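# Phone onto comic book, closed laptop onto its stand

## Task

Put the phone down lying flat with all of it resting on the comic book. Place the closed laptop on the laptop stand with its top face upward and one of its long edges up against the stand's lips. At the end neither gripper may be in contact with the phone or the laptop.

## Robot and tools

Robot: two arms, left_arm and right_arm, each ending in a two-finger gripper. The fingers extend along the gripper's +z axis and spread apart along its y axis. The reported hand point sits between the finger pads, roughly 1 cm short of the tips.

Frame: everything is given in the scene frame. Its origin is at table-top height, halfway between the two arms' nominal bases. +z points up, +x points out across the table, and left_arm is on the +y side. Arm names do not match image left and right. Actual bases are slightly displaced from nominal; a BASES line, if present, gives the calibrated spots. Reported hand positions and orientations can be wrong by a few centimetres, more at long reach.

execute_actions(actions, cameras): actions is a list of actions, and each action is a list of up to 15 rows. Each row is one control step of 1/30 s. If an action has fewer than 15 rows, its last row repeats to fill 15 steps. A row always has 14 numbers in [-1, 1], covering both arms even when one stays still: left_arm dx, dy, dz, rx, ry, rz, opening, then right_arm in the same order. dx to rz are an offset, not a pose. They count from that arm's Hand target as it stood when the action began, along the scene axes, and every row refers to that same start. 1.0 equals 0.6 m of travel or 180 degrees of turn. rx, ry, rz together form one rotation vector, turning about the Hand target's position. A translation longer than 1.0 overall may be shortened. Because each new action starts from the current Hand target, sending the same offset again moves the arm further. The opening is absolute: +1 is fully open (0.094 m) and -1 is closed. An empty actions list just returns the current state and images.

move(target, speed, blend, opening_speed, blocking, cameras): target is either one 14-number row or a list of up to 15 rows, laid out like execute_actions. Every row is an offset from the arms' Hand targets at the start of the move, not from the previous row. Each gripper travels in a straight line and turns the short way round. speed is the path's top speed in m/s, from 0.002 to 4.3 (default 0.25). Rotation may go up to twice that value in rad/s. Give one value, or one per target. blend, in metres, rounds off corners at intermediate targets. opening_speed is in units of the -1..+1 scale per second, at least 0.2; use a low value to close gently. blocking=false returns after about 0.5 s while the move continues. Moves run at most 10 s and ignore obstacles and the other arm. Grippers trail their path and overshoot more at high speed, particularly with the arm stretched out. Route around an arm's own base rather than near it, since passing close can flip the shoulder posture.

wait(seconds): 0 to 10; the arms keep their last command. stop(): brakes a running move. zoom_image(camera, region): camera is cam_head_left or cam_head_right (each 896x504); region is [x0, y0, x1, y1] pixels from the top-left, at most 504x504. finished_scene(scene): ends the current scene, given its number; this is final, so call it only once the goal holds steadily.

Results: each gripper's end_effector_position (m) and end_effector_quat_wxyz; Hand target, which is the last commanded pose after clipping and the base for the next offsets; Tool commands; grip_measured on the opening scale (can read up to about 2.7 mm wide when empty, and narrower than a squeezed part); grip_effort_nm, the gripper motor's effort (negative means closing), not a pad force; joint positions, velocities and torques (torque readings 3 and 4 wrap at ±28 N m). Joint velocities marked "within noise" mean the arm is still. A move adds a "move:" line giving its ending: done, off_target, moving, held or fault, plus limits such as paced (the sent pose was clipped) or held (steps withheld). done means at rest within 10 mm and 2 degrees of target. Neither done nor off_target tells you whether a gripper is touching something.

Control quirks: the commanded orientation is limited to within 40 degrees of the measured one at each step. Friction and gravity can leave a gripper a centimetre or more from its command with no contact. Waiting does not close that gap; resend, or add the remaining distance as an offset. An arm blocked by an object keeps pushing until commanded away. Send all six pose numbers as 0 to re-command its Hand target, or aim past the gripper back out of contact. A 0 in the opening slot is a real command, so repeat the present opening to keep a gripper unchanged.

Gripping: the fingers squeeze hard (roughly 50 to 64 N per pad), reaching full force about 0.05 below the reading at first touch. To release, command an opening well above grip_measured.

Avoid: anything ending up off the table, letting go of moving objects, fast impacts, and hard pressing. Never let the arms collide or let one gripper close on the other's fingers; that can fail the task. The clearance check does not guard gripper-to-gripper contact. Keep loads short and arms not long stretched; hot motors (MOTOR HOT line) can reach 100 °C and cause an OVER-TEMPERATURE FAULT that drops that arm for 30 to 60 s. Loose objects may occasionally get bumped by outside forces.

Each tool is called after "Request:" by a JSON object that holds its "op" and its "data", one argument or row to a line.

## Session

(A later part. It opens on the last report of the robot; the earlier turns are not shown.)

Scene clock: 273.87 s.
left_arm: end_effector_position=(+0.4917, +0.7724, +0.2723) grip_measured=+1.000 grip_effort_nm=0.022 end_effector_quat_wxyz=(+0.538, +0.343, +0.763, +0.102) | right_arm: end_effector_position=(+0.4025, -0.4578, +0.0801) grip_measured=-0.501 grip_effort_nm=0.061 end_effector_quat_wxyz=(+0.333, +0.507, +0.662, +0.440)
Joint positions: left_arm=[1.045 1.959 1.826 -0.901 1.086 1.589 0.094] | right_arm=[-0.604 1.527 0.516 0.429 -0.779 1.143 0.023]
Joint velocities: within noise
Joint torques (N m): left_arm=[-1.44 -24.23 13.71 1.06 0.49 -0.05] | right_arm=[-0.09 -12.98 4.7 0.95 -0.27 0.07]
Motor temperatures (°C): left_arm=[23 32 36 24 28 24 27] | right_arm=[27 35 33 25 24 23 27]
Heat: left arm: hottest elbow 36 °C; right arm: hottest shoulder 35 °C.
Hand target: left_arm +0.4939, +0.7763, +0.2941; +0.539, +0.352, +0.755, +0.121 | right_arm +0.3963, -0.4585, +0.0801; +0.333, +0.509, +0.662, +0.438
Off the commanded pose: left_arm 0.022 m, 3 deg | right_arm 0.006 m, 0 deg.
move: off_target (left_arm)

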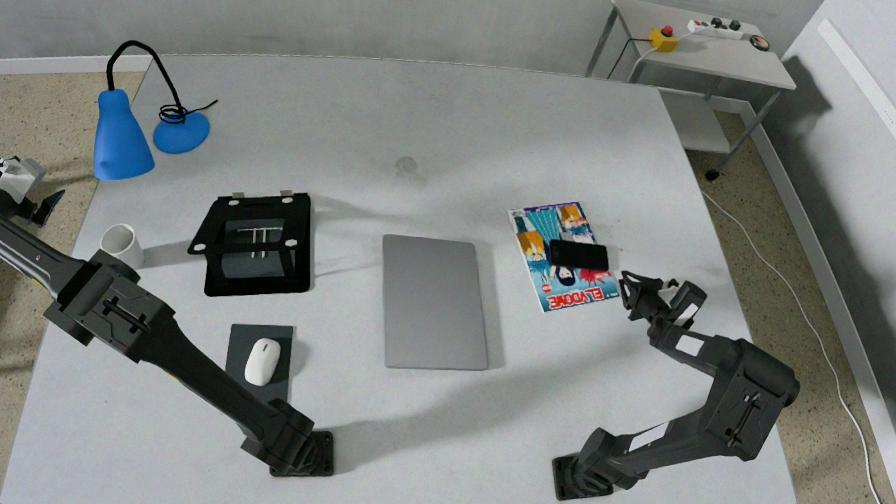

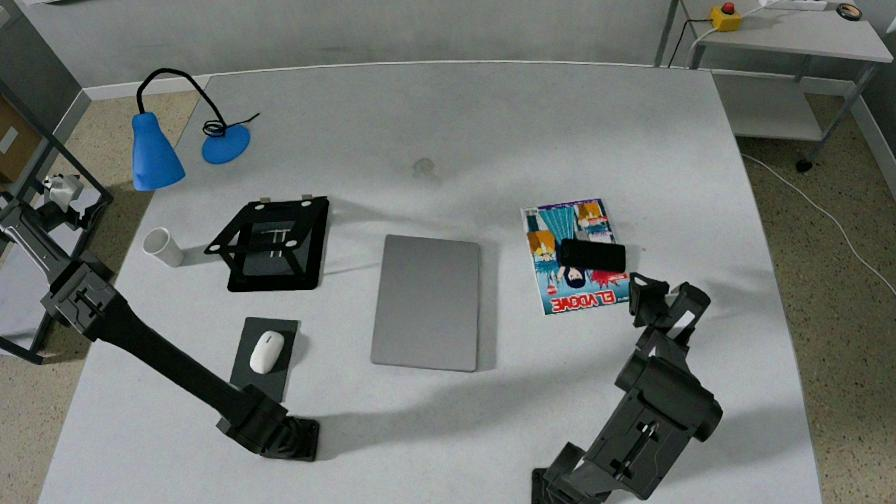

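Request:
{"op": "move", "data": {
  "target": [
    [0,0,0,0,0,0,1, 0.05,-0.13,0.17,-0.04,0.18,0,-1],
    [0,0,0,0,0,0,1, 0.21,-0.133,0.05,-0.087,0.362,0,-1]
  ],
  "blend": [0.03,0]
}}

Request:
{"op": "zoom_image", "data": {
  "camera": "cam_head_left",
  "region": [500, 180, 700, 320]
}}

Request:
{"op": "zoom_image", "data": {
  "camera": "cam_head_right",
  "region": [500, 180, 700, 320]
}}

Scene clock: 285.83 s.
left_arm: end_effector_position=(+0.4917, +0.7724, +0.2723) grip_measured=+1.000 grip_effort_nm=0.022 end_effector_quat_wxyz=(+0.538, +0.343, +0.763, +0.102) | right_arm: end_effector_position=(+0.5042, -0.5345, +0.1040) grip_measured=-0.991 grip_effort_nm=-0.491 end_effector_quat_wxyz=(-0.023, +0.616, +0.787, +0.005)
Joint positions: left_arm=[1.045 1.959 1.826 -0.901 1.086 1.589 0.094] | right_arm=[-0.41 1.943 1.653 -1.323 -0.021 0.922 0]
Joint velocities: within noise
Joint torques (N m): left_arm=[-2.08 -23.18 13.65 1.05 0.52 -0.04] | right_arm=[0.91 -20.25 12.14 -0.42 0.13 0.16]
Motor temperatures (°C): left_arm=[23 32 36 24 28 24 27] | right_arm=[27 35 34 25 24 23 26]
Heat: left arm: hottest elbow 36 °C; right arm: hottest shoulder 35 °C.
Hand target: left_arm +0.4939, +0.7763, +0.2941; +0.539, +0.352, +0.755, +0.121 | right_arm +0.5224, -0.5383, +0.1102; -0.012, +0.616, +0.787, +0.006
Off the commanded pose: left_arm 0.022 m, 3 deg | right_arm 0.019 m, 1 deg.
move: off_target (left_arm, right_arm)

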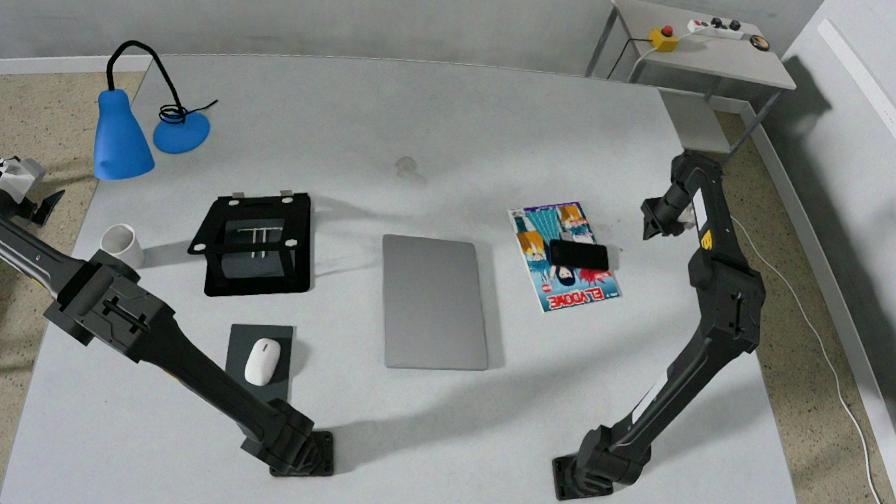

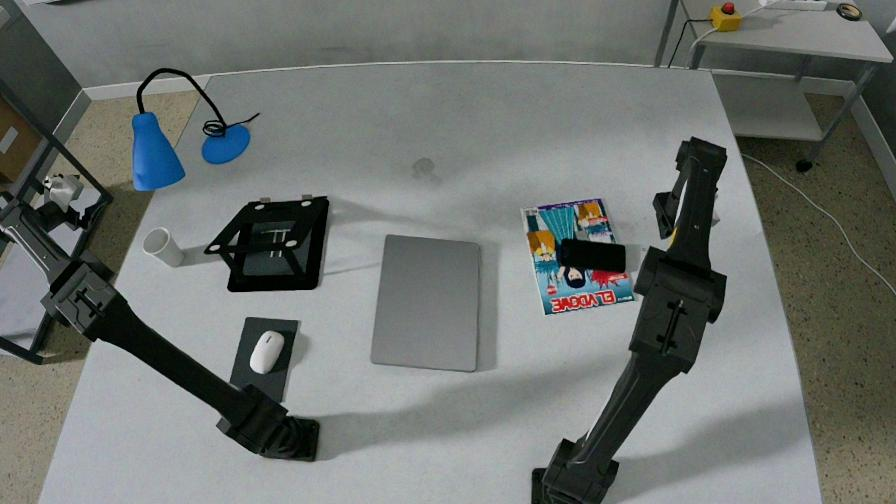

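Scaled by 2.520.

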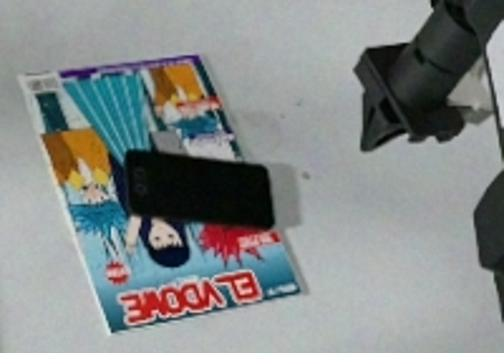

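Scaled by 2.520.

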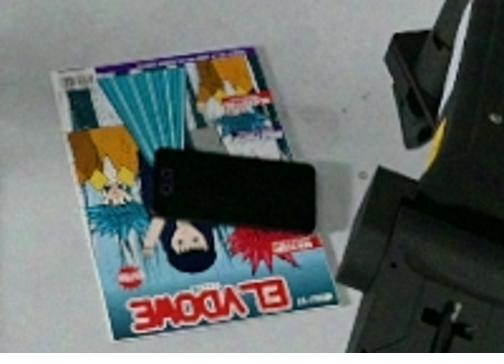

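Request:
{"op": "move", "data": {
  "target": [0,0,0,0,0,0,1, 0.022,0,-0.14,0,0,0,-1],
  "speed": 0.12
}}

Request:
{"op": "zoom_image", "data": {
  "camera": "cam_head_left",
  "region": [500, 180, 700, 320]
}}

Request:
{"op": "zoom_image", "data": {
  "camera": "cam_head_right",
  "region": [500, 180, 700, 320]
}}

Scene clock: 290.83 s.
left_arm: end_effector_position=(+0.4917, +0.7724, +0.2723) grip_measured=+1.000 grip_effort_nm=0.022 end_effector_quat_wxyz=(+0.538, +0.343, +0.763, +0.102) | right_arm: end_effector_position=(+0.5315, -0.5440, +0.0410) grip_measured=-0.991 grip_effort_nm=-0.496 end_effector_quat_wxyz=(-0.006, +0.618, +0.786, +0.009)
Joint positions: left_arm=[1.045 1.959 1.826 -0.901 1.086 1.589 0.094] | right_arm=[-0.407 2.051 1.653 -1.18 -0.021 0.931 0]
Joint velocities: within noise
Joint torques (N m): left_arm=[-2.43 -23.36 13.67 1.17 0.5 0.01] | right_arm=[1.2 -22.07 7.87 0.32 0.14 0.24]
Motor temperatures (°C): left_arm=[23 32 36 24 28 24 27] | right_arm=[27 35 35 25 24 23 26]
Heat: left arm: hottest elbow 36 °C; right arm: hottest shoulder 35 °C.
Hand target: left_arm +0.4939, +0.7763, +0.2941; +0.539, +0.352, +0.755, +0.121 | right_arm +0.5356, -0.5383, +0.0263; -0.012, +0.616, +0.787, +0.006
Off the commanded pose: left_arm 0.022 m, 3 deg | right_arm 0.016 m, 1 deg.
move: off_target (left_arm, right_arm)

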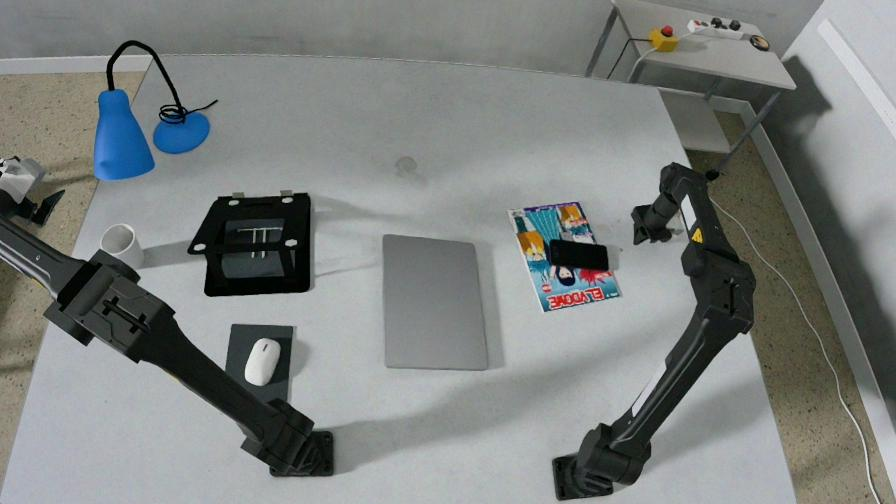

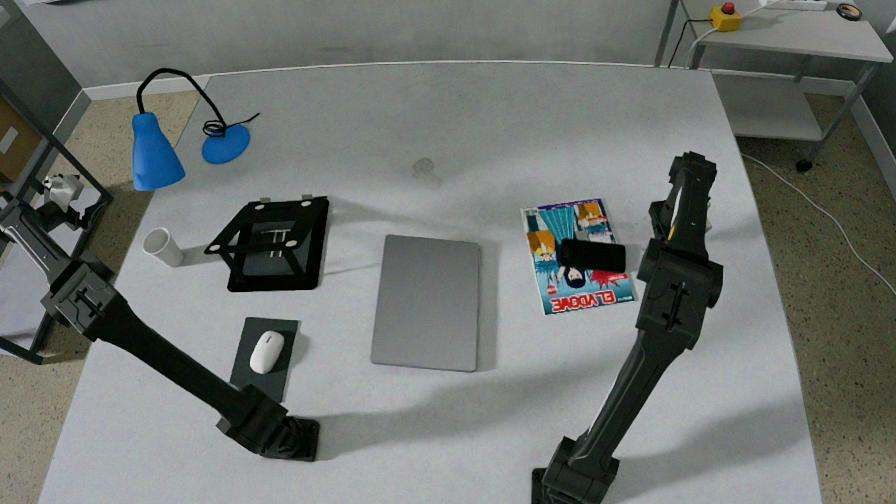

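Scaled by 2.520.

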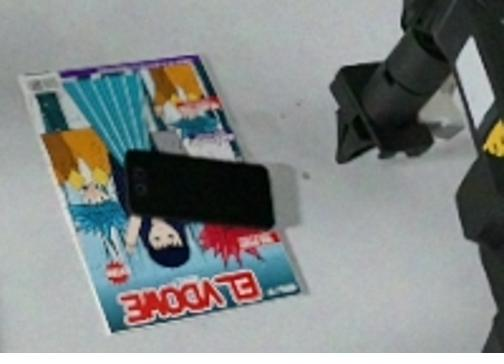

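Scaled by 2.520.

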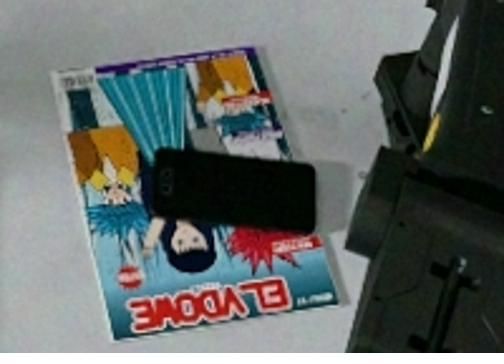

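Request:
{"op": "move", "data": {
  "target": [0,0,0,0,0,0,1, -0.04,0.058,-0.022,0,0,0,-1],
  "speed": 0.08
}}

Request:
{"op": "zoom_image", "data": {
  "camera": "cam_head_left",
  "region": [500, 180, 700, 320]
}}

Request:
{"op": "zoom_image", "data": {
  "camera": "cam_head_right",
  "region": [500, 180, 700, 320]
}}

Scene clock: 296.10 s.
left_arm: end_effector_position=(+0.4917, +0.7724, +0.2723) grip_measured=+1.000 grip_effort_nm=0.027 end_effector_quat_wxyz=(+0.538, +0.343, +0.763, +0.102) | right_arm: end_effector_position=(+0.5146, -0.5110, +0.0150) grip_measured=-0.991 grip_effort_nm=-0.491 end_effector_quat_wxyz=(-0.011, +0.617, +0.787, +0.007)
Joint positions: left_arm=[1.045 1.959 1.826 -0.901 1.086 1.589 0.094] | right_arm=[-0.366 2.021 1.526 -1.094 -0.02 0.97 0]
Joint velocities: within noise
Joint torques (N m): left_arm=[-1.44 -23.12 13.64 1.09 0.47 -0.09] | right_arm=[1.08 -23.36 5.71 0.4 0.09 0.2]
Motor temperatures (°C): left_arm=[23 32 36 24 28 24 27] | right_arm=[27 35 35 25 24 23 26]
Heat: left arm: hottest elbow 36 °C; right arm: hottest shoulder 35 °C.
Hand target: left_arm +0.4939, +0.7763, +0.2941; +0.539, +0.352, +0.755, +0.121 | right_arm +0.5116, -0.5036, +0.0131; -0.012, +0.617, +0.787, +0.006
Off the commanded pose: left_arm 0.022 m, 3 deg | right_arm 0.008 m, 0 deg.
move: off_target (left_arm)

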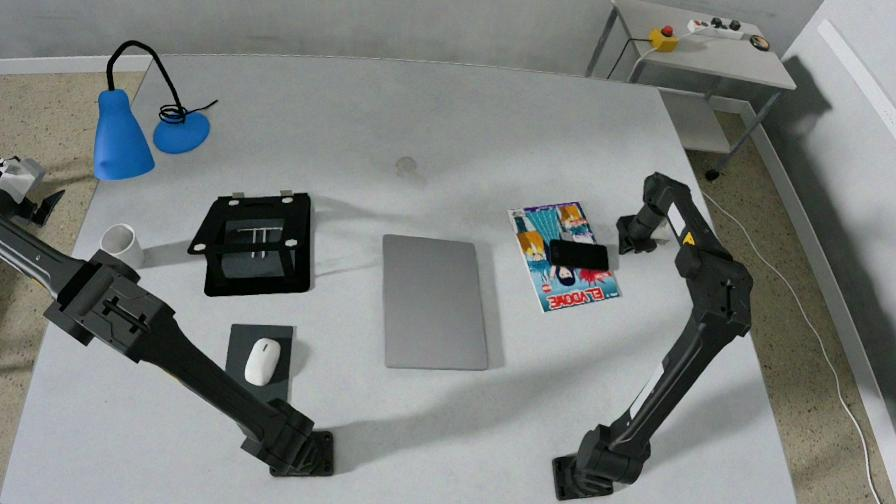

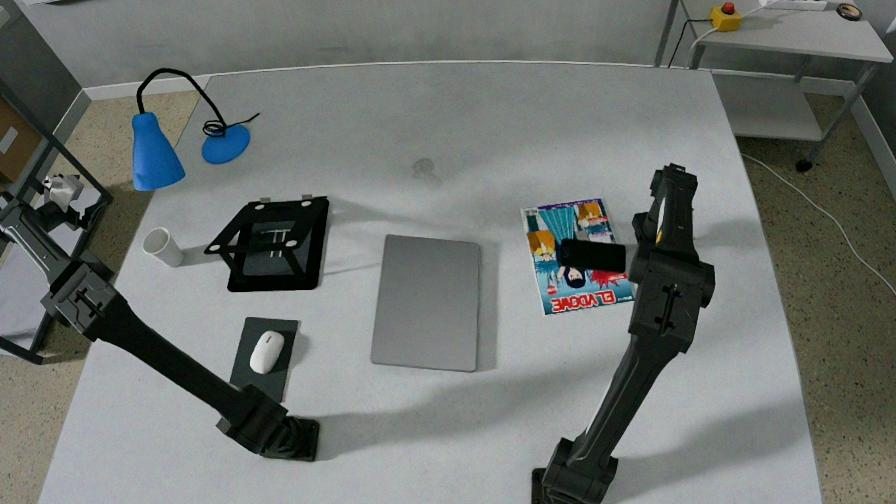

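Scaled by 2.520.

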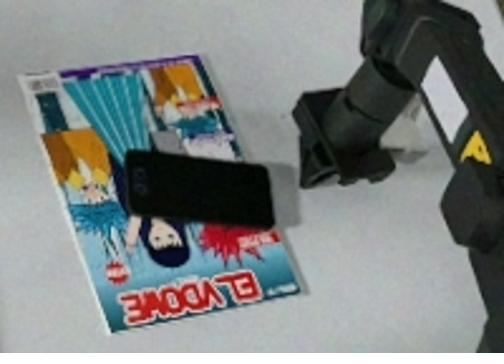

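Scaled by 2.520.

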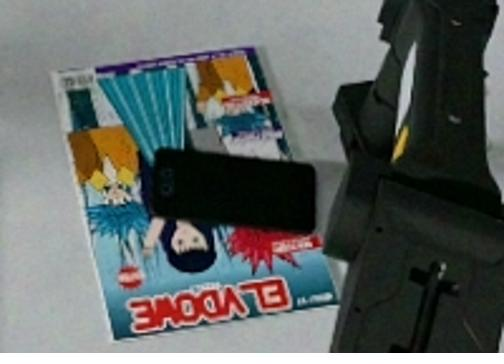

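Request:
{"op": "move", "data": {
  "target": [
    [0,0,0,0,0,0,1, -0.022,0.0,0.016,0,0,0,-1],
    [0,0,0,0,0,0,1, -0.022,0.05,0.01,0,0,0,-1]
  ],
  "speed": 0.06
}}

Request:
{"op": "zoom_image", "data": {
  "camera": "cam_head_left",
  "region": [500, 180, 700, 320]
}}

Scene clock: 300.67 s.
left_arm: end_effector_position=(+0.4917, +0.7724, +0.2723) grip_measured=+1.000 grip_effort_nm=0.027 end_effector_quat_wxyz=(+0.538, +0.343, +0.763, +0.102) | right_arm: end_effector_position=(+0.4986, -0.4790, +0.0147) grip_measured=-0.991 grip_effort_nm=-0.491 end_effector_quat_wxyz=(-0.019, +0.617, +0.787, +0.004)
Joint positions: left_arm=[1.045 1.959 1.826 -0.901 1.086 1.589 0.094] | right_arm=[-0.322 1.971 1.444 -1.075 -0.02 1.013 0]
Joint velocities: within noise
Joint torques (N m): left_arm=[-1.26 -24.06 13.65 1.01 0.49 -0.03] | right_arm=[1.03 -23.12 6 0.44 0.06 0.18]
Motor temperatures (°C): left_arm=[23 32 36 24 28 24 27] | right_arm=[27 36 35 25 24 23 26]
Heat: left arm: hottest elbow 36 °C; right arm: hottest shoulder 36 °C.
Hand target: left_arm +0.4939, +0.7763, +0.2941; +0.539, +0.352, +0.755, +0.121 | right_arm +0.4982, -0.4736, +0.0190; -0.012, +0.616, +0.787, +0.006
Off the commanded pose: left_arm 0.022 m, 3 deg | right_arm 0.007 m, 1 deg.
move: off_target (left_arm)

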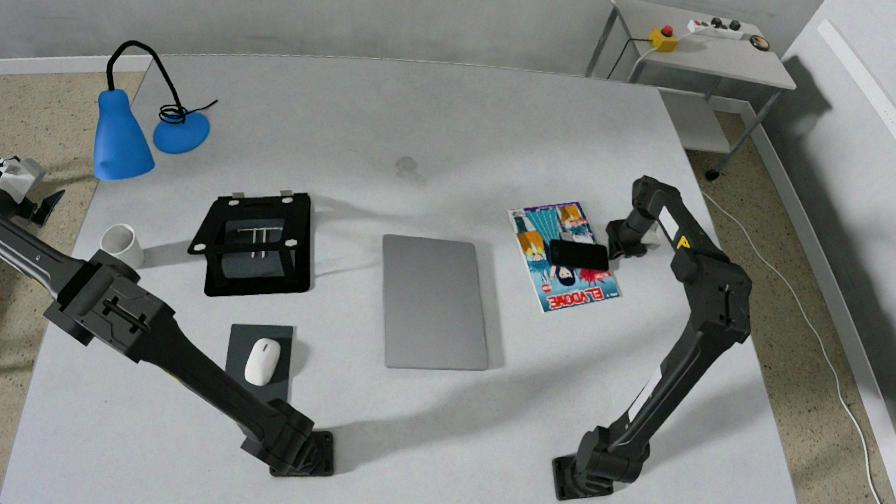

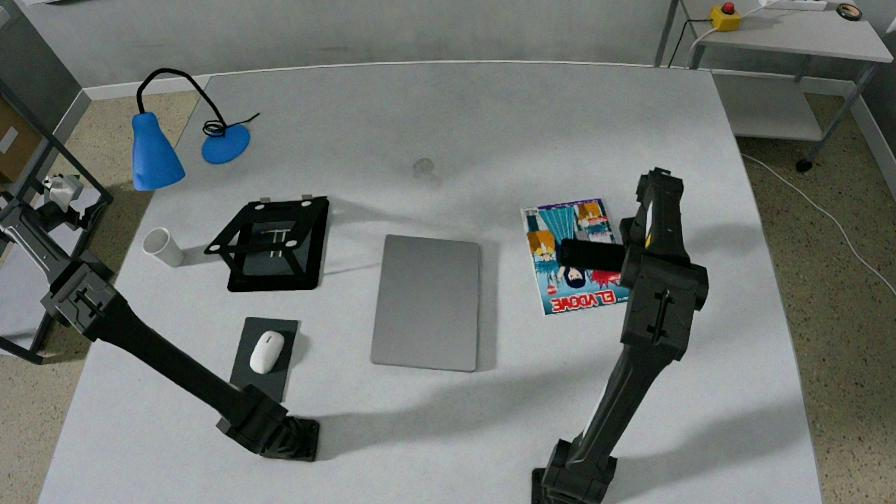

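Scaled by 2.520.

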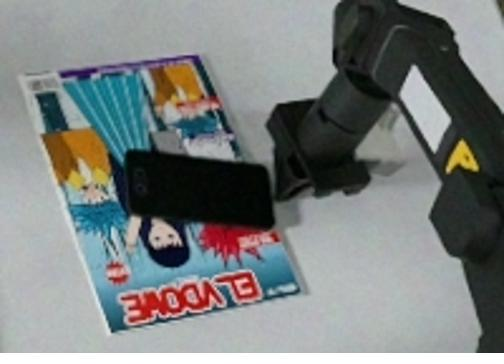

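Request:
{"op": "move", "data": {
  "target": [0,0,0,0,0,0,1, -0.01,0.075,0.005,0,0,0,-1],
  "speed": 0.06
}}

Request:
{"op": "zoom_image", "data": {
  "camera": "cam_head_left",
  "region": [500, 180, 700, 320]
}}

Scene clock: 303.93 s.
left_arm: end_effector_position=(+0.4917, +0.7724, +0.2723) grip_measured=+1.000 grip_effort_nm=0.017 end_effector_quat_wxyz=(+0.538, +0.343, +0.763, +0.102) | right_arm: end_effector_position=(+0.4912, -0.4385, +0.0149) grip_measured=-0.991 grip_effort_nm=-0.491 end_effector_quat_wxyz=(-0.020, +0.620, +0.784, +0.001)
Joint positions: left_arm=[1.045 1.959 1.826 -0.901 1.086 1.589 0.094] | right_arm=[-0.254 1.932 1.381 -1.055 -0.018 1.089 0]
Joint velocities: within noise
Joint torques (N m): left_arm=[-1.96 -23.53 13.67 1.05 0.51 -0.05] | right_arm=[1.61 -22.71 5.94 0.35 -0.06 0.27]
Motor temperatures (°C): left_arm=[23 32 36 24 28 24 27] | right_arm=[27 36 35 25 24 23 26]
Heat: left arm: hottest elbow 36 °C; right arm: hottest shoulder 36 °C.
Hand target: left_arm +0.4939, +0.7763, +0.2941; +0.539, +0.352, +0.755, +0.121 | right_arm +0.4924, -0.4285, +0.0220; -0.012, +0.616, +0.787, +0.006
Off the commanded pose: left_arm 0.022 m, 3 deg | right_arm 0.012 m, 1 deg.
move: off_target (left_arm, right_arm)

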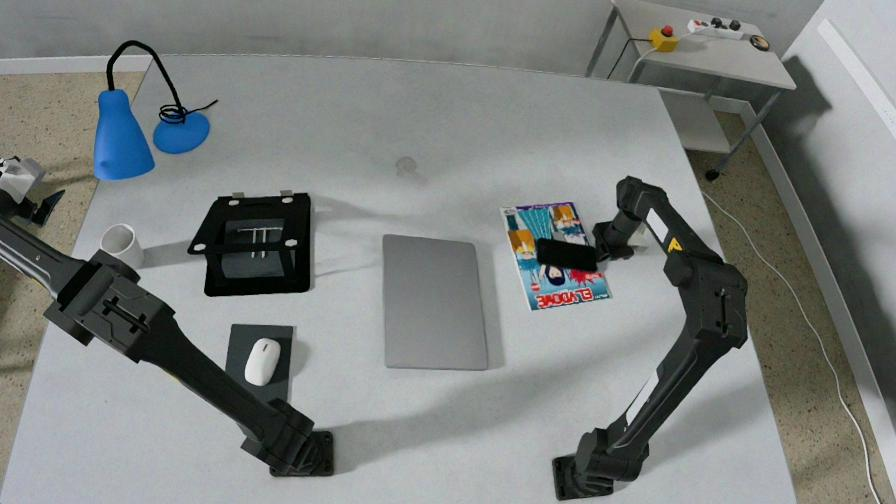

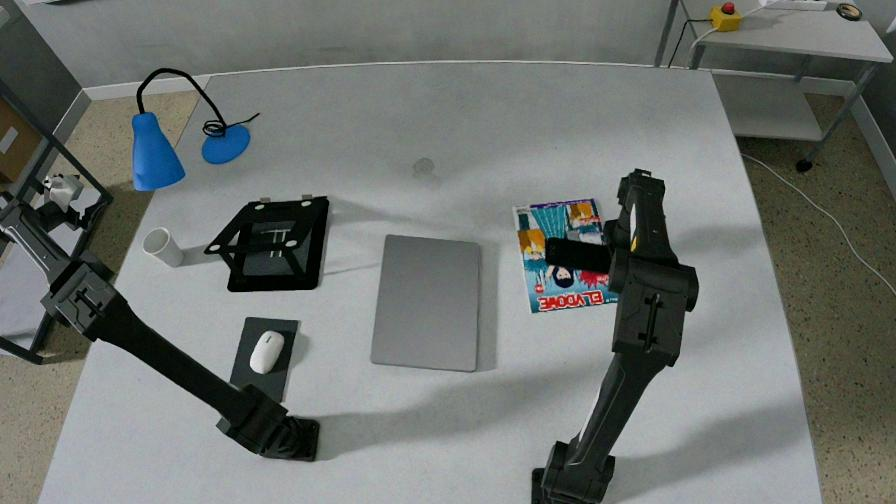

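Scaled by 2.520.

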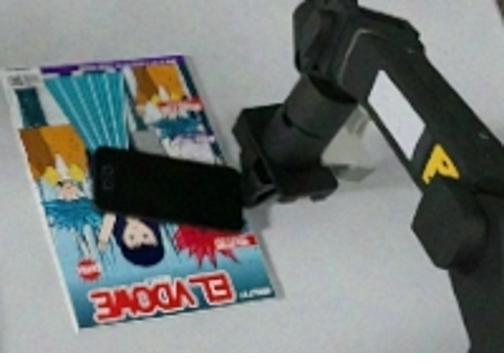

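Request:
{"op": "move", "data": {
  "target": [
    [0,0,0,0,0,0,1, 0,-0.035,0.012,0,0,0,-1],
    [0,0,0,0,0,0,1, 0.0,-0.03,0.012,0,0,0,-1]
  ],
  "speed": 0.06
}}

Request:
{"op": "zoom_image", "data": {
  "camera": "cam_head_left",
  "region": [500, 180, 650, 320]
}}

Request:
{"op": "zoom_image", "data": {
  "camera": "cam_head_right",
  "region": [500, 180, 650, 320]
}}

Scene clock: 309.23 s.
left_arm: end_effector_position=(+0.4917, +0.7724, +0.2723) grip_measured=+1.000 grip_effort_nm=0.022 end_effector_quat_wxyz=(+0.538, +0.343, +0.763, +0.102) | right_arm: end_effector_position=(+0.4902, -0.4409, +0.0150) grip_measured=-0.991 grip_effort_nm=-0.491 end_effector_quat_wxyz=(-0.020, +0.616, +0.788, +0.001)
Joint positions: left_arm=[1.045 1.959 1.826 -0.901 1.086 1.589 0.094] | right_arm=[-0.259 1.932 1.381 -1.056 -0.018 1.073 0]
Joint velocities: within noise
Joint torques (N m): left_arm=[-1.38 -23.3 13.82 1.06 0.53 -0.01] | right_arm=[-0.32 -22.65 7.54 -0.35 -0.01 0.09]
Motor temperatures (°C): left_arm=[23 32 36 24 28 24 27] | right_arm=[27 37 34 25 24 23 26]
Heat: left arm: hottest elbow 36 °C; right arm: hottest shoulder 37 °C.
Hand target: left_arm +0.4939, +0.7763, +0.2941; +0.539, +0.352, +0.755, +0.121 | right_arm +0.4924, -0.4464, +0.0291; -0.012, +0.616, +0.787, +0.006
Off the commanded pose: left_arm 0.022 m, 3 deg | right_arm 0.015 m, 1 deg.
move: off_target (left_arm, right_arm)

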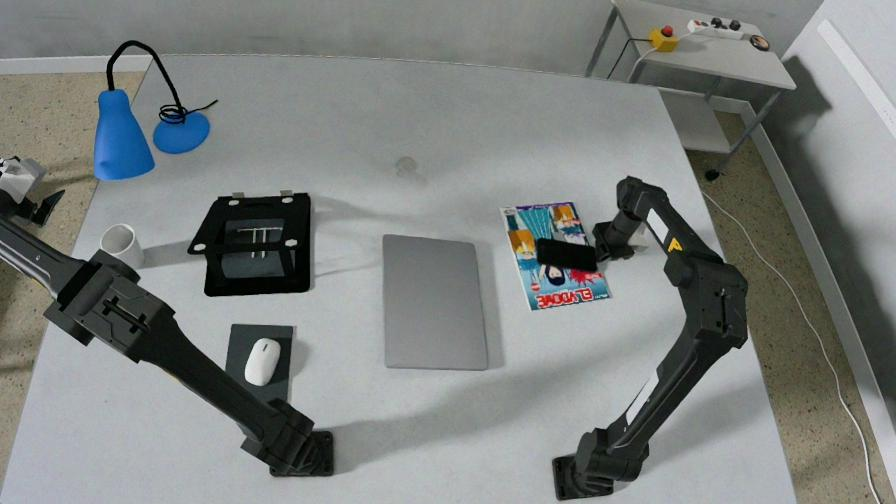

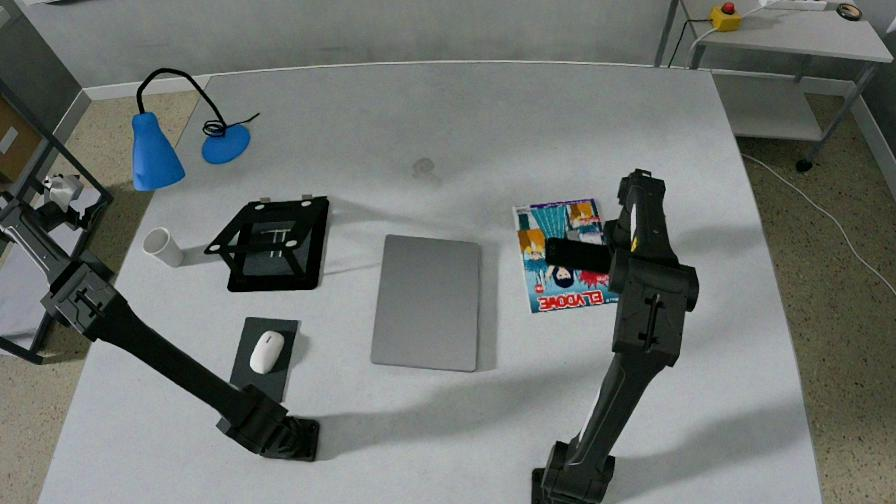

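Scaled by 3.360.

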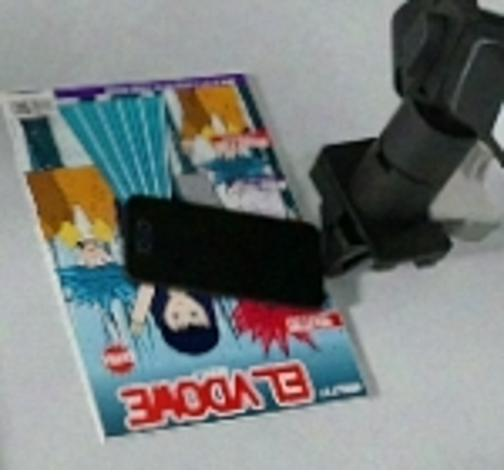

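Scaled by 3.360.

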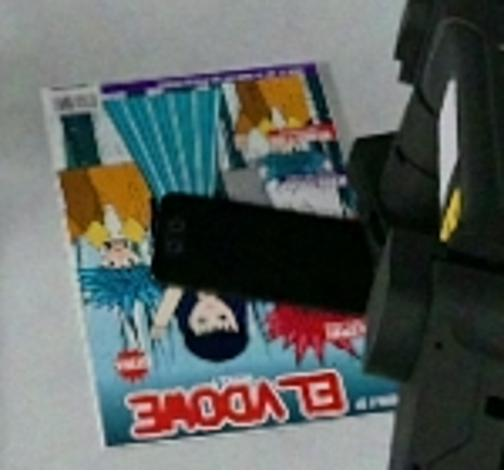

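Request:
{"op": "move", "data": {
  "target": [
    [0,0,0,0,0,0,1, 0,-0.02,0.05,0,0,0,-1],
    [0,0,0,0,0,0,1, 0.0,-0.02,-0.005,0,0,0,-1]
  ],
  "speed": 0.08,
  "cameras": ["cam_head_left"]
}}

Scene clock: 313.83 s.
left_arm: end_effector_position=(+0.4917, +0.7724, +0.2723) grip_measured=+1.000 grip_effort_nm=0.022 end_effector_quat_wxyz=(+0.538, +0.343, +0.763, +0.102) | right_arm: end_effector_position=(+0.4860, -0.4513, +0.0319) grip_measured=-0.991 grip_effort_nm=-0.491 end_effector_quat_wxyz=(-0.015, +0.615, +0.788, +0.004)
Joint positions: left_arm=[1.045 1.959 1.826 -0.901 1.086 1.589 0.094] | right_arm=[-0.28 1.899 1.381 -1.076 -0.019 1.051 0]
Joint velocities: within noise
Joint torques (N m): left_arm=[-1.67 -22.59 13.59 0.98 0.54 0.01] | right_arm=[-0.21 -18.61 8.43 0.42 0.01 0.09]
Motor temperatures (°C): left_arm=[23 32 36 24 28 24 27] | right_arm=[27 38 34 25 24 23 26]
Heat: left arm: hottest elbow 36 °C; right arm: hottest shoulder 38 °C.
Hand target: left_arm +0.4939, +0.7763, +0.2941; +0.539, +0.352, +0.755, +0.121 | right_arm +0.4923, -0.4586, +0.0262; -0.012, +0.616, +0.787, +0.006
Off the commanded pose: left_arm 0.022 m, 3 deg | right_arm 0.011 m, 0 deg.
move: off_target (left_arm, right_arm)
Images, in order (width x height): cam_head_left 896x504.

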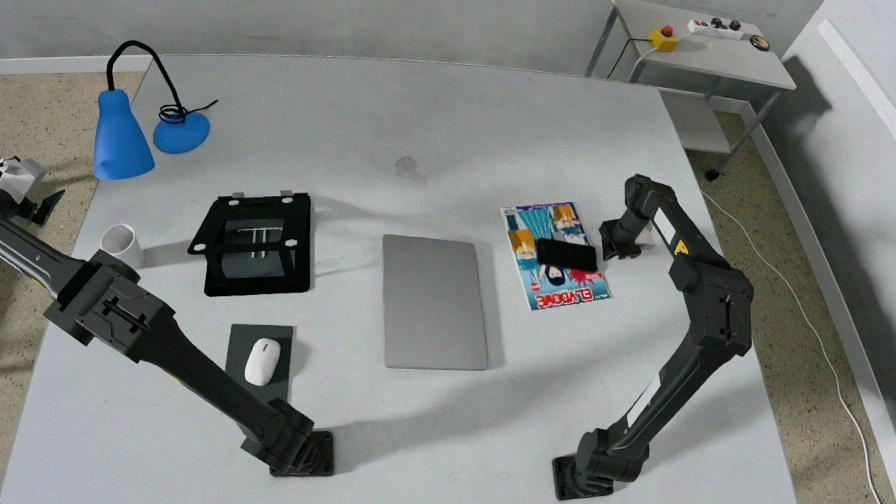

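Request:
{"op": "move", "data": {
  "target": [
    [0,0,0,0,0,0,1, 0,0.012,-0.012,0,0,0,-1],
    [0,0,0,0,0,0,1, -0.006,0.084,-0.008,0,0,0,-1]
  ],
  "speed": 0.06,
  "cameras": ["cam_head_left"]
}}

Request:
{"op": "zoom_image", "data": {
  "camera": "cam_head_left",
  "region": [500, 180, 650, 320]
}}

Scene clock: 317.53 s.
left_arm: end_effector_position=(+0.4917, +0.7724, +0.2723) grip_measured=+1.000 grip_effort_nm=0.027 end_effector_quat_wxyz=(+0.538, +0.343, +0.763, +0.102) | right_arm: end_effector_position=(+0.4932, -0.4176, +0.0255) grip_measured=-0.991 grip_effort_nm=-0.496 end_effector_quat_wxyz=(-0.009, +0.619, +0.785, +0.006)
Joint positions: left_arm=[1.045 1.959 1.826 -0.901 1.086 1.589 0.094] | right_arm=[-0.215 1.898 1.36 -1.044 -0.019 1.125 0]
Joint velocities: within noise
Joint torques (N m): left_arm=[-1.44 -23.82 13.7 1.01 0.51 -0.09] | right_arm=[1.44 -20.89 5.55 0.44 -0.03 0.25]
Motor temperatures (°C): left_arm=[23 32 36 24 28 24 27] | right_arm=[27 38 34 25 24 23 26]
Heat: left arm: hottest elbow 36 °C; right arm: hottest shoulder 38 °C.
Hand target: left_arm +0.4939, +0.7763, +0.2941; +0.539, +0.352, +0.755, +0.121 | right_arm +0.4887, -0.4081, +0.0213; -0.012, +0.617, +0.787, +0.006
Off the commanded pose: left_arm 0.022 m, 3 deg | right_arm 0.011 m, 1 deg.
move: off_target (left_arm, right_arm)
Images, in order (width x height): cam_head_left 896x504.

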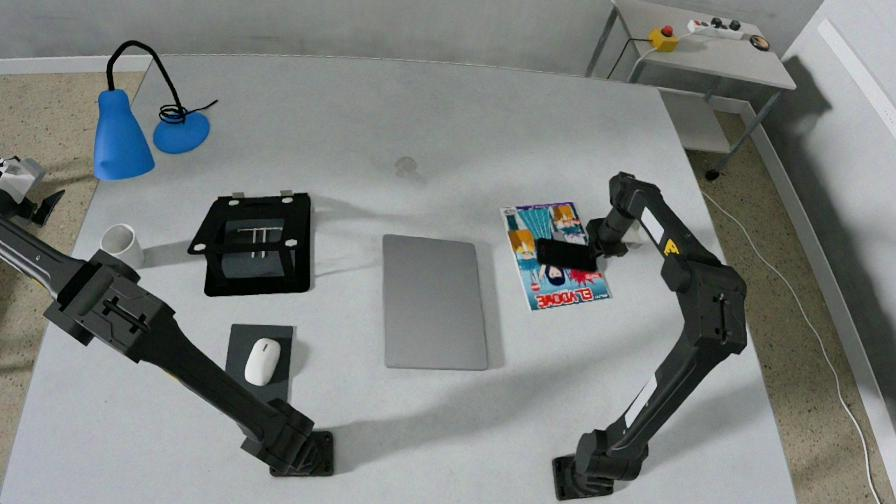

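Scaled by 3.360.

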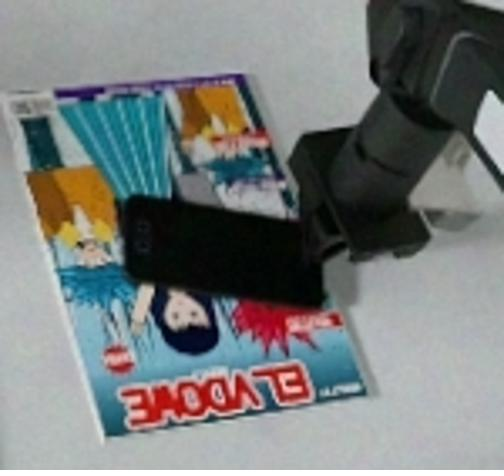

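Request:
{"op": "move", "data": {
  "target": [
    [0,0,0,0,0,0,1, 0,0,0.03,0,0,0,-1],
    [0,0,0,0,0,0,1, 0.0,-0.085,0.03,0,0,0,-1],
    [0,0,0,0,0,0,1, 0.0,-0.085,-0.015,0,0,0,-1]
  ],
  "speed": 0.1,
  "cameras": ["cam_head_left"]
}}

Scene clock: 321.53 s.
left_arm: end_effector_position=(+0.4918, +0.7724, +0.2720) grip_measured=+1.000 grip_effort_nm=0.022 end_effector_quat_wxyz=(+0.538, +0.343, +0.763, +0.102) | right_arm: end_effector_position=(+0.4840, -0.4559, +0.0233) grip_measured=-0.991 grip_effort_nm=-0.491 end_effector_quat_wxyz=(-0.010, +0.618, +0.786, +0.007)
Joint positions: left_arm=[1.045 1.959 1.826 -0.901 1.086 1.589 0.094] | right_arm=[-0.289 1.903 1.36 -1.041 -0.02 1.049 0]
Joint velocities: within noise
Joint torques (N m): left_arm=[-1.85 -22.83 13.63 1.25 0.5 -0.02] | right_arm=[0.15 -18.37 8.08 0.43 0.06 0.07]
Motor temperatures (°C): left_arm=[23 32 36 24 28 24 27] | right_arm=[27 38 34 25 24 23 26]
Heat: left arm: hottest elbow 36 °C; right arm: hottest shoulder 38 °C.
Hand target: left_arm +0.4940, +0.7763, +0.2938; +0.539, +0.352, +0.755, +0.121 | right_arm +0.4888, -0.4591, +0.0125; -0.012, +0.616, +0.787, +0.006
Off the commanded pose: left_arm 0.023 m, 3 deg | right_arm 0.012 m, 0 deg.
move: off_target (left_arm, right_arm)
Images, in order (width x height): cam_head_left 896x504.

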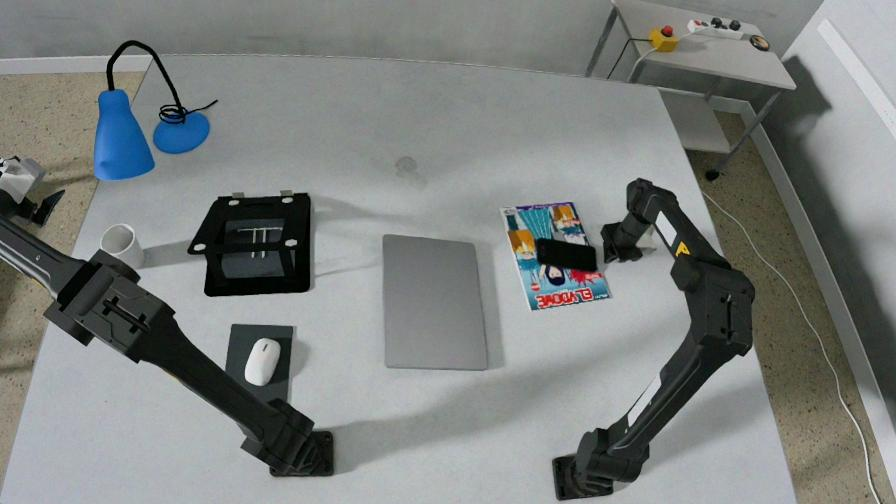

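Request:
{"op": "move", "data": {
  "target": [0,0,0,0,0,0,1, -0.003,0.09,0.007,0,0,0,-1],
  "speed": 0.06,
  "cameras": ["cam_head_left"]
}}

Request:
{"op": "zoom_image", "data": {
  "camera": "cam_head_left",
  "region": [500, 180, 650, 320]
}}

Scene clock: 325.50 s.
left_arm: end_effector_position=(+0.4917, +0.7724, +0.2723) grip_measured=+1.000 grip_effort_nm=0.027 end_effector_quat_wxyz=(+0.538, +0.343, +0.763, +0.102) | right_arm: end_effector_position=(+0.4890, -0.4152, +0.0179) grip_measured=-0.991 grip_effort_nm=-0.491 end_effector_quat_wxyz=(-0.012, +0.620, +0.785, +0.004)
Joint positions: left_arm=[1.045 1.959 1.826 -0.901 1.086 1.589 0.094] | right_arm=[-0.212 1.903 1.343 -1.03 -0.018 1.13 0]
Joint velocities: within noise
Joint torques (N m): left_arm=[-1.44 -23.41 13.86 1.01 0.56 -0.05] | right_arm=[1.55 -21.07 5.72 0.47 -0.07 0.2]
Motor temperatures (°C): left_arm=[23 32 36 24 28 24 27] | right_arm=[27 37 34 25 24 23 26]
Heat: left arm: hottest elbow 36 °C; right arm: hottest shoulder 37 °C.
Hand target: left_arm +0.4939, +0.7763, +0.2941; +0.539, +0.352, +0.755, +0.121 | right_arm +0.4870, -0.4051, +0.0167; -0.012, +0.616, +0.787, +0.006
Off the commanded pose: left_arm 0.022 m, 3 deg | right_arm 0.010 m, 1 deg.
move: off_target (left_arm)
Images, in order (width x height): cam_head_left 896x504.

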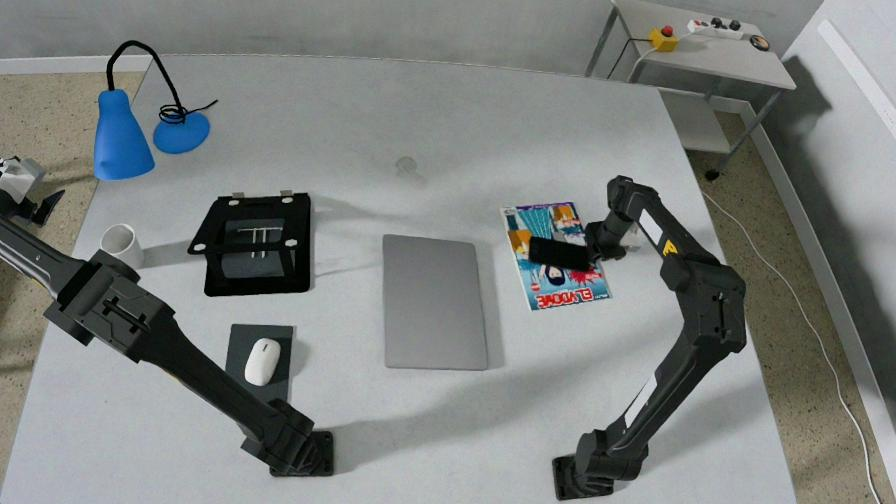

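Scaled by 3.360.

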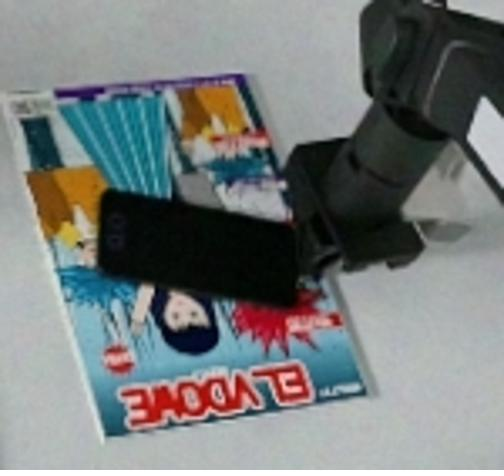

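Request:
{"op": "move", "data": {
  "target": [0,0,0,0,0,0,1, 0,0.018,0,0,0,0,-1],
  "speed": 0.06,
  "cameras": ["cam_head_left"]
}}

Request:
{"op": "zoom_image", "data": {
  "camera": "cam_head_left",
  "region": [500, 180, 650, 320]
}}

Request:
{"op": "move", "data": {
  "target": [
    [0,0,0,0,0,0,1, -0.0,-0.08,0.0,0,0,0,-1],
    [0,0,0,0,0,0,1, -0.1,-0.14,0.25,0,0,0,-1]
  ],
  "blend": [0.02,0]
}}

Request:
{"op": "zoom_image", "data": {
  "camera": "cam_head_left",
  "region": [480, 180, 630, 320]
}}

Request:
{"op": "zoom_image", "data": {
  "camera": "cam_head_right",
  "region": [500, 180, 650, 320]
}}

Scene clock: 332.00 s.
left_arm: end_effector_position=(+0.4917, +0.7724, +0.2723) grip_measured=+1.000 grip_effort_nm=0.017 end_effector_quat_wxyz=(+0.538, +0.343, +0.763, +0.102) | right_arm: end_effector_position=(+0.4896, -0.4059, +0.0175) grip_measured=-0.991 grip_effort_nm=-0.486 end_effector_quat_wxyz=(-0.012, +0.621, +0.784, +0.004)
Joint positions: left_arm=[1.045 1.959 1.826 -0.901 1.086 1.589 0.094] | right_arm=[-0.194 1.9 1.338 -1.026 -0.018 1.15 0]
Joint velocities: within noise
Joint torques (N m): left_arm=[-1.26 -23.65 13.81 1.01 0.52 -0.02] | right_arm=[1.67 -21.13 5.59 0.42 -0.08 0.24]
Motor temperatures (°C): left_arm=[23 32 36 24 28 24 27] | right_arm=[27 37 34 25 24 23 26]
Heat: left arm: hottest elbow 36 °C; right arm: hottest shoulder 37 °C.
Hand target: left_arm +0.4939, +0.7763, +0.2941; +0.539, +0.352, +0.755, +0.121 | right_arm +0.4869, -0.3944, +0.0165; -0.012, +0.617, +0.787, +0.006
Off the commanded pose: left_arm 0.022 m, 3 deg | right_arm 0.012 m, 1 deg.
move: off_target (left_arm, right_arm)
Images, in order (width x height): cam_head_left 896x504.

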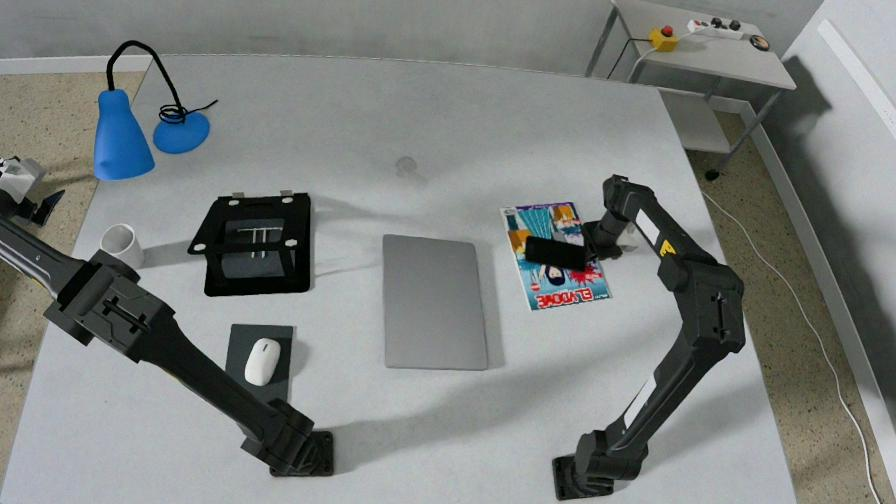

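Scaled by 3.360.

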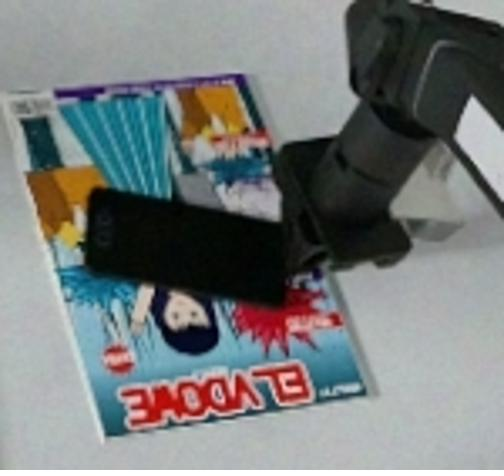

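Scene clock: 333.63 s.
left_arm: end_effector_position=(+0.4917, +0.7724, +0.2723) grip_measured=+1.000 grip_effort_nm=0.022 end_effector_quat_wxyz=(+0.538, +0.343, +0.763, +0.102) | right_arm: end_effector_position=(+0.4114, -0.4680, +0.1457) grip_measured=-0.991 grip_effort_nm=-0.491 end_effector_quat_wxyz=(-0.035, +0.616, +0.787, -0.001)
Joint positions: left_arm=[1.045 1.959 1.826 -0.901 1.086 1.589 0.094] | right_arm=[-0.357 1.649 1.352 -1.341 -0.019 0.976 0]
Joint velocities: within noise
Joint torques (N m): left_arm=[-1.44 -23.94 13.81 0.9 0.52 -0.06] | right_arm=[-0.15 -17.08 11.88 -0.49 0.1 0.12]
Motor temperatures (°C): left_arm=[23 32 36 24 28 24 27] | right_arm=[27 37 34 25 24 23 26]
Heat: left arm: hottest elbow 36 °C; right arm: hottest shoulder 37 °C.
Hand target: left_arm +0.4939, +0.7763, +0.2941; +0.539, +0.352, +0.755, +0.121 | right_arm +0.4269, -0.4783, +0.1666; -0.012, +0.616, +0.787, +0.006
Off the commanded pose: left_arm 0.022 m, 3 deg | right_arm 0.028 m, 3 deg.
move: off_target (left_arm, right_arm)

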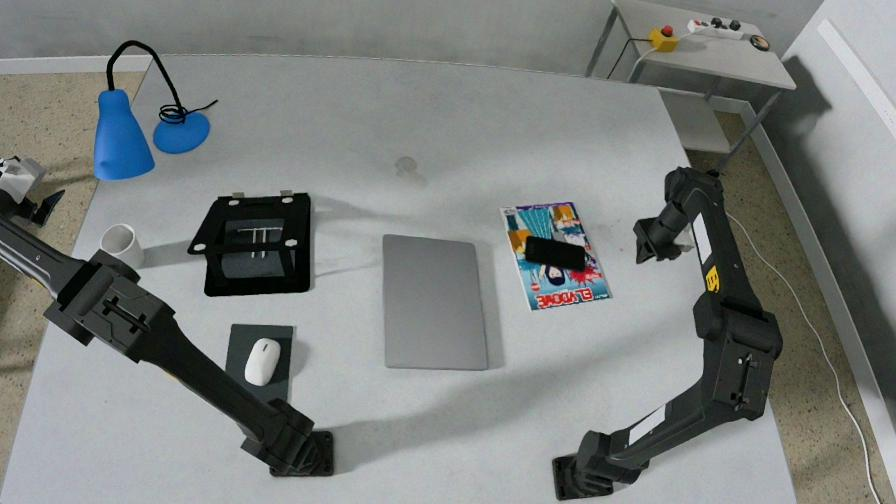

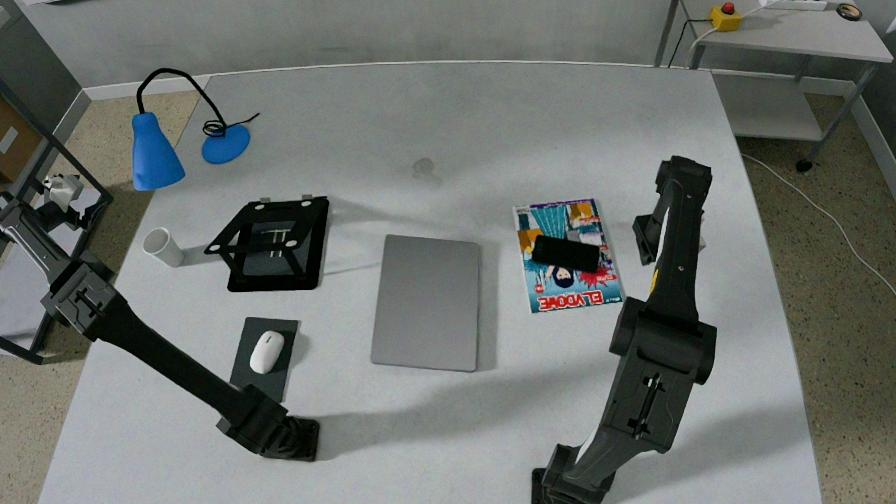

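Scaled by 3.360.

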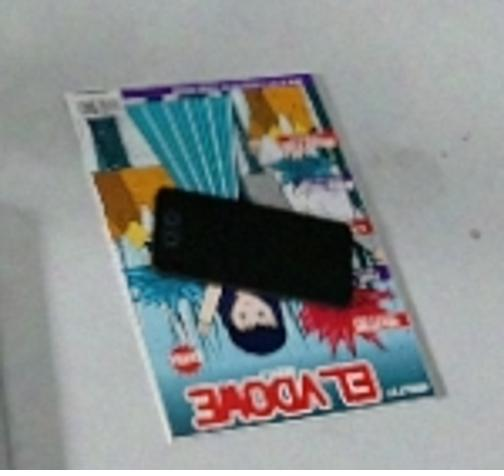

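Scaled by 3.360.

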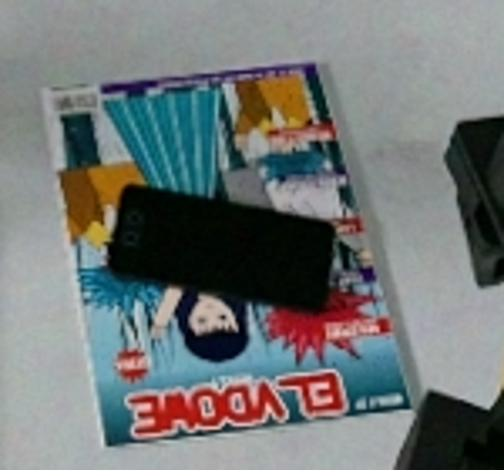

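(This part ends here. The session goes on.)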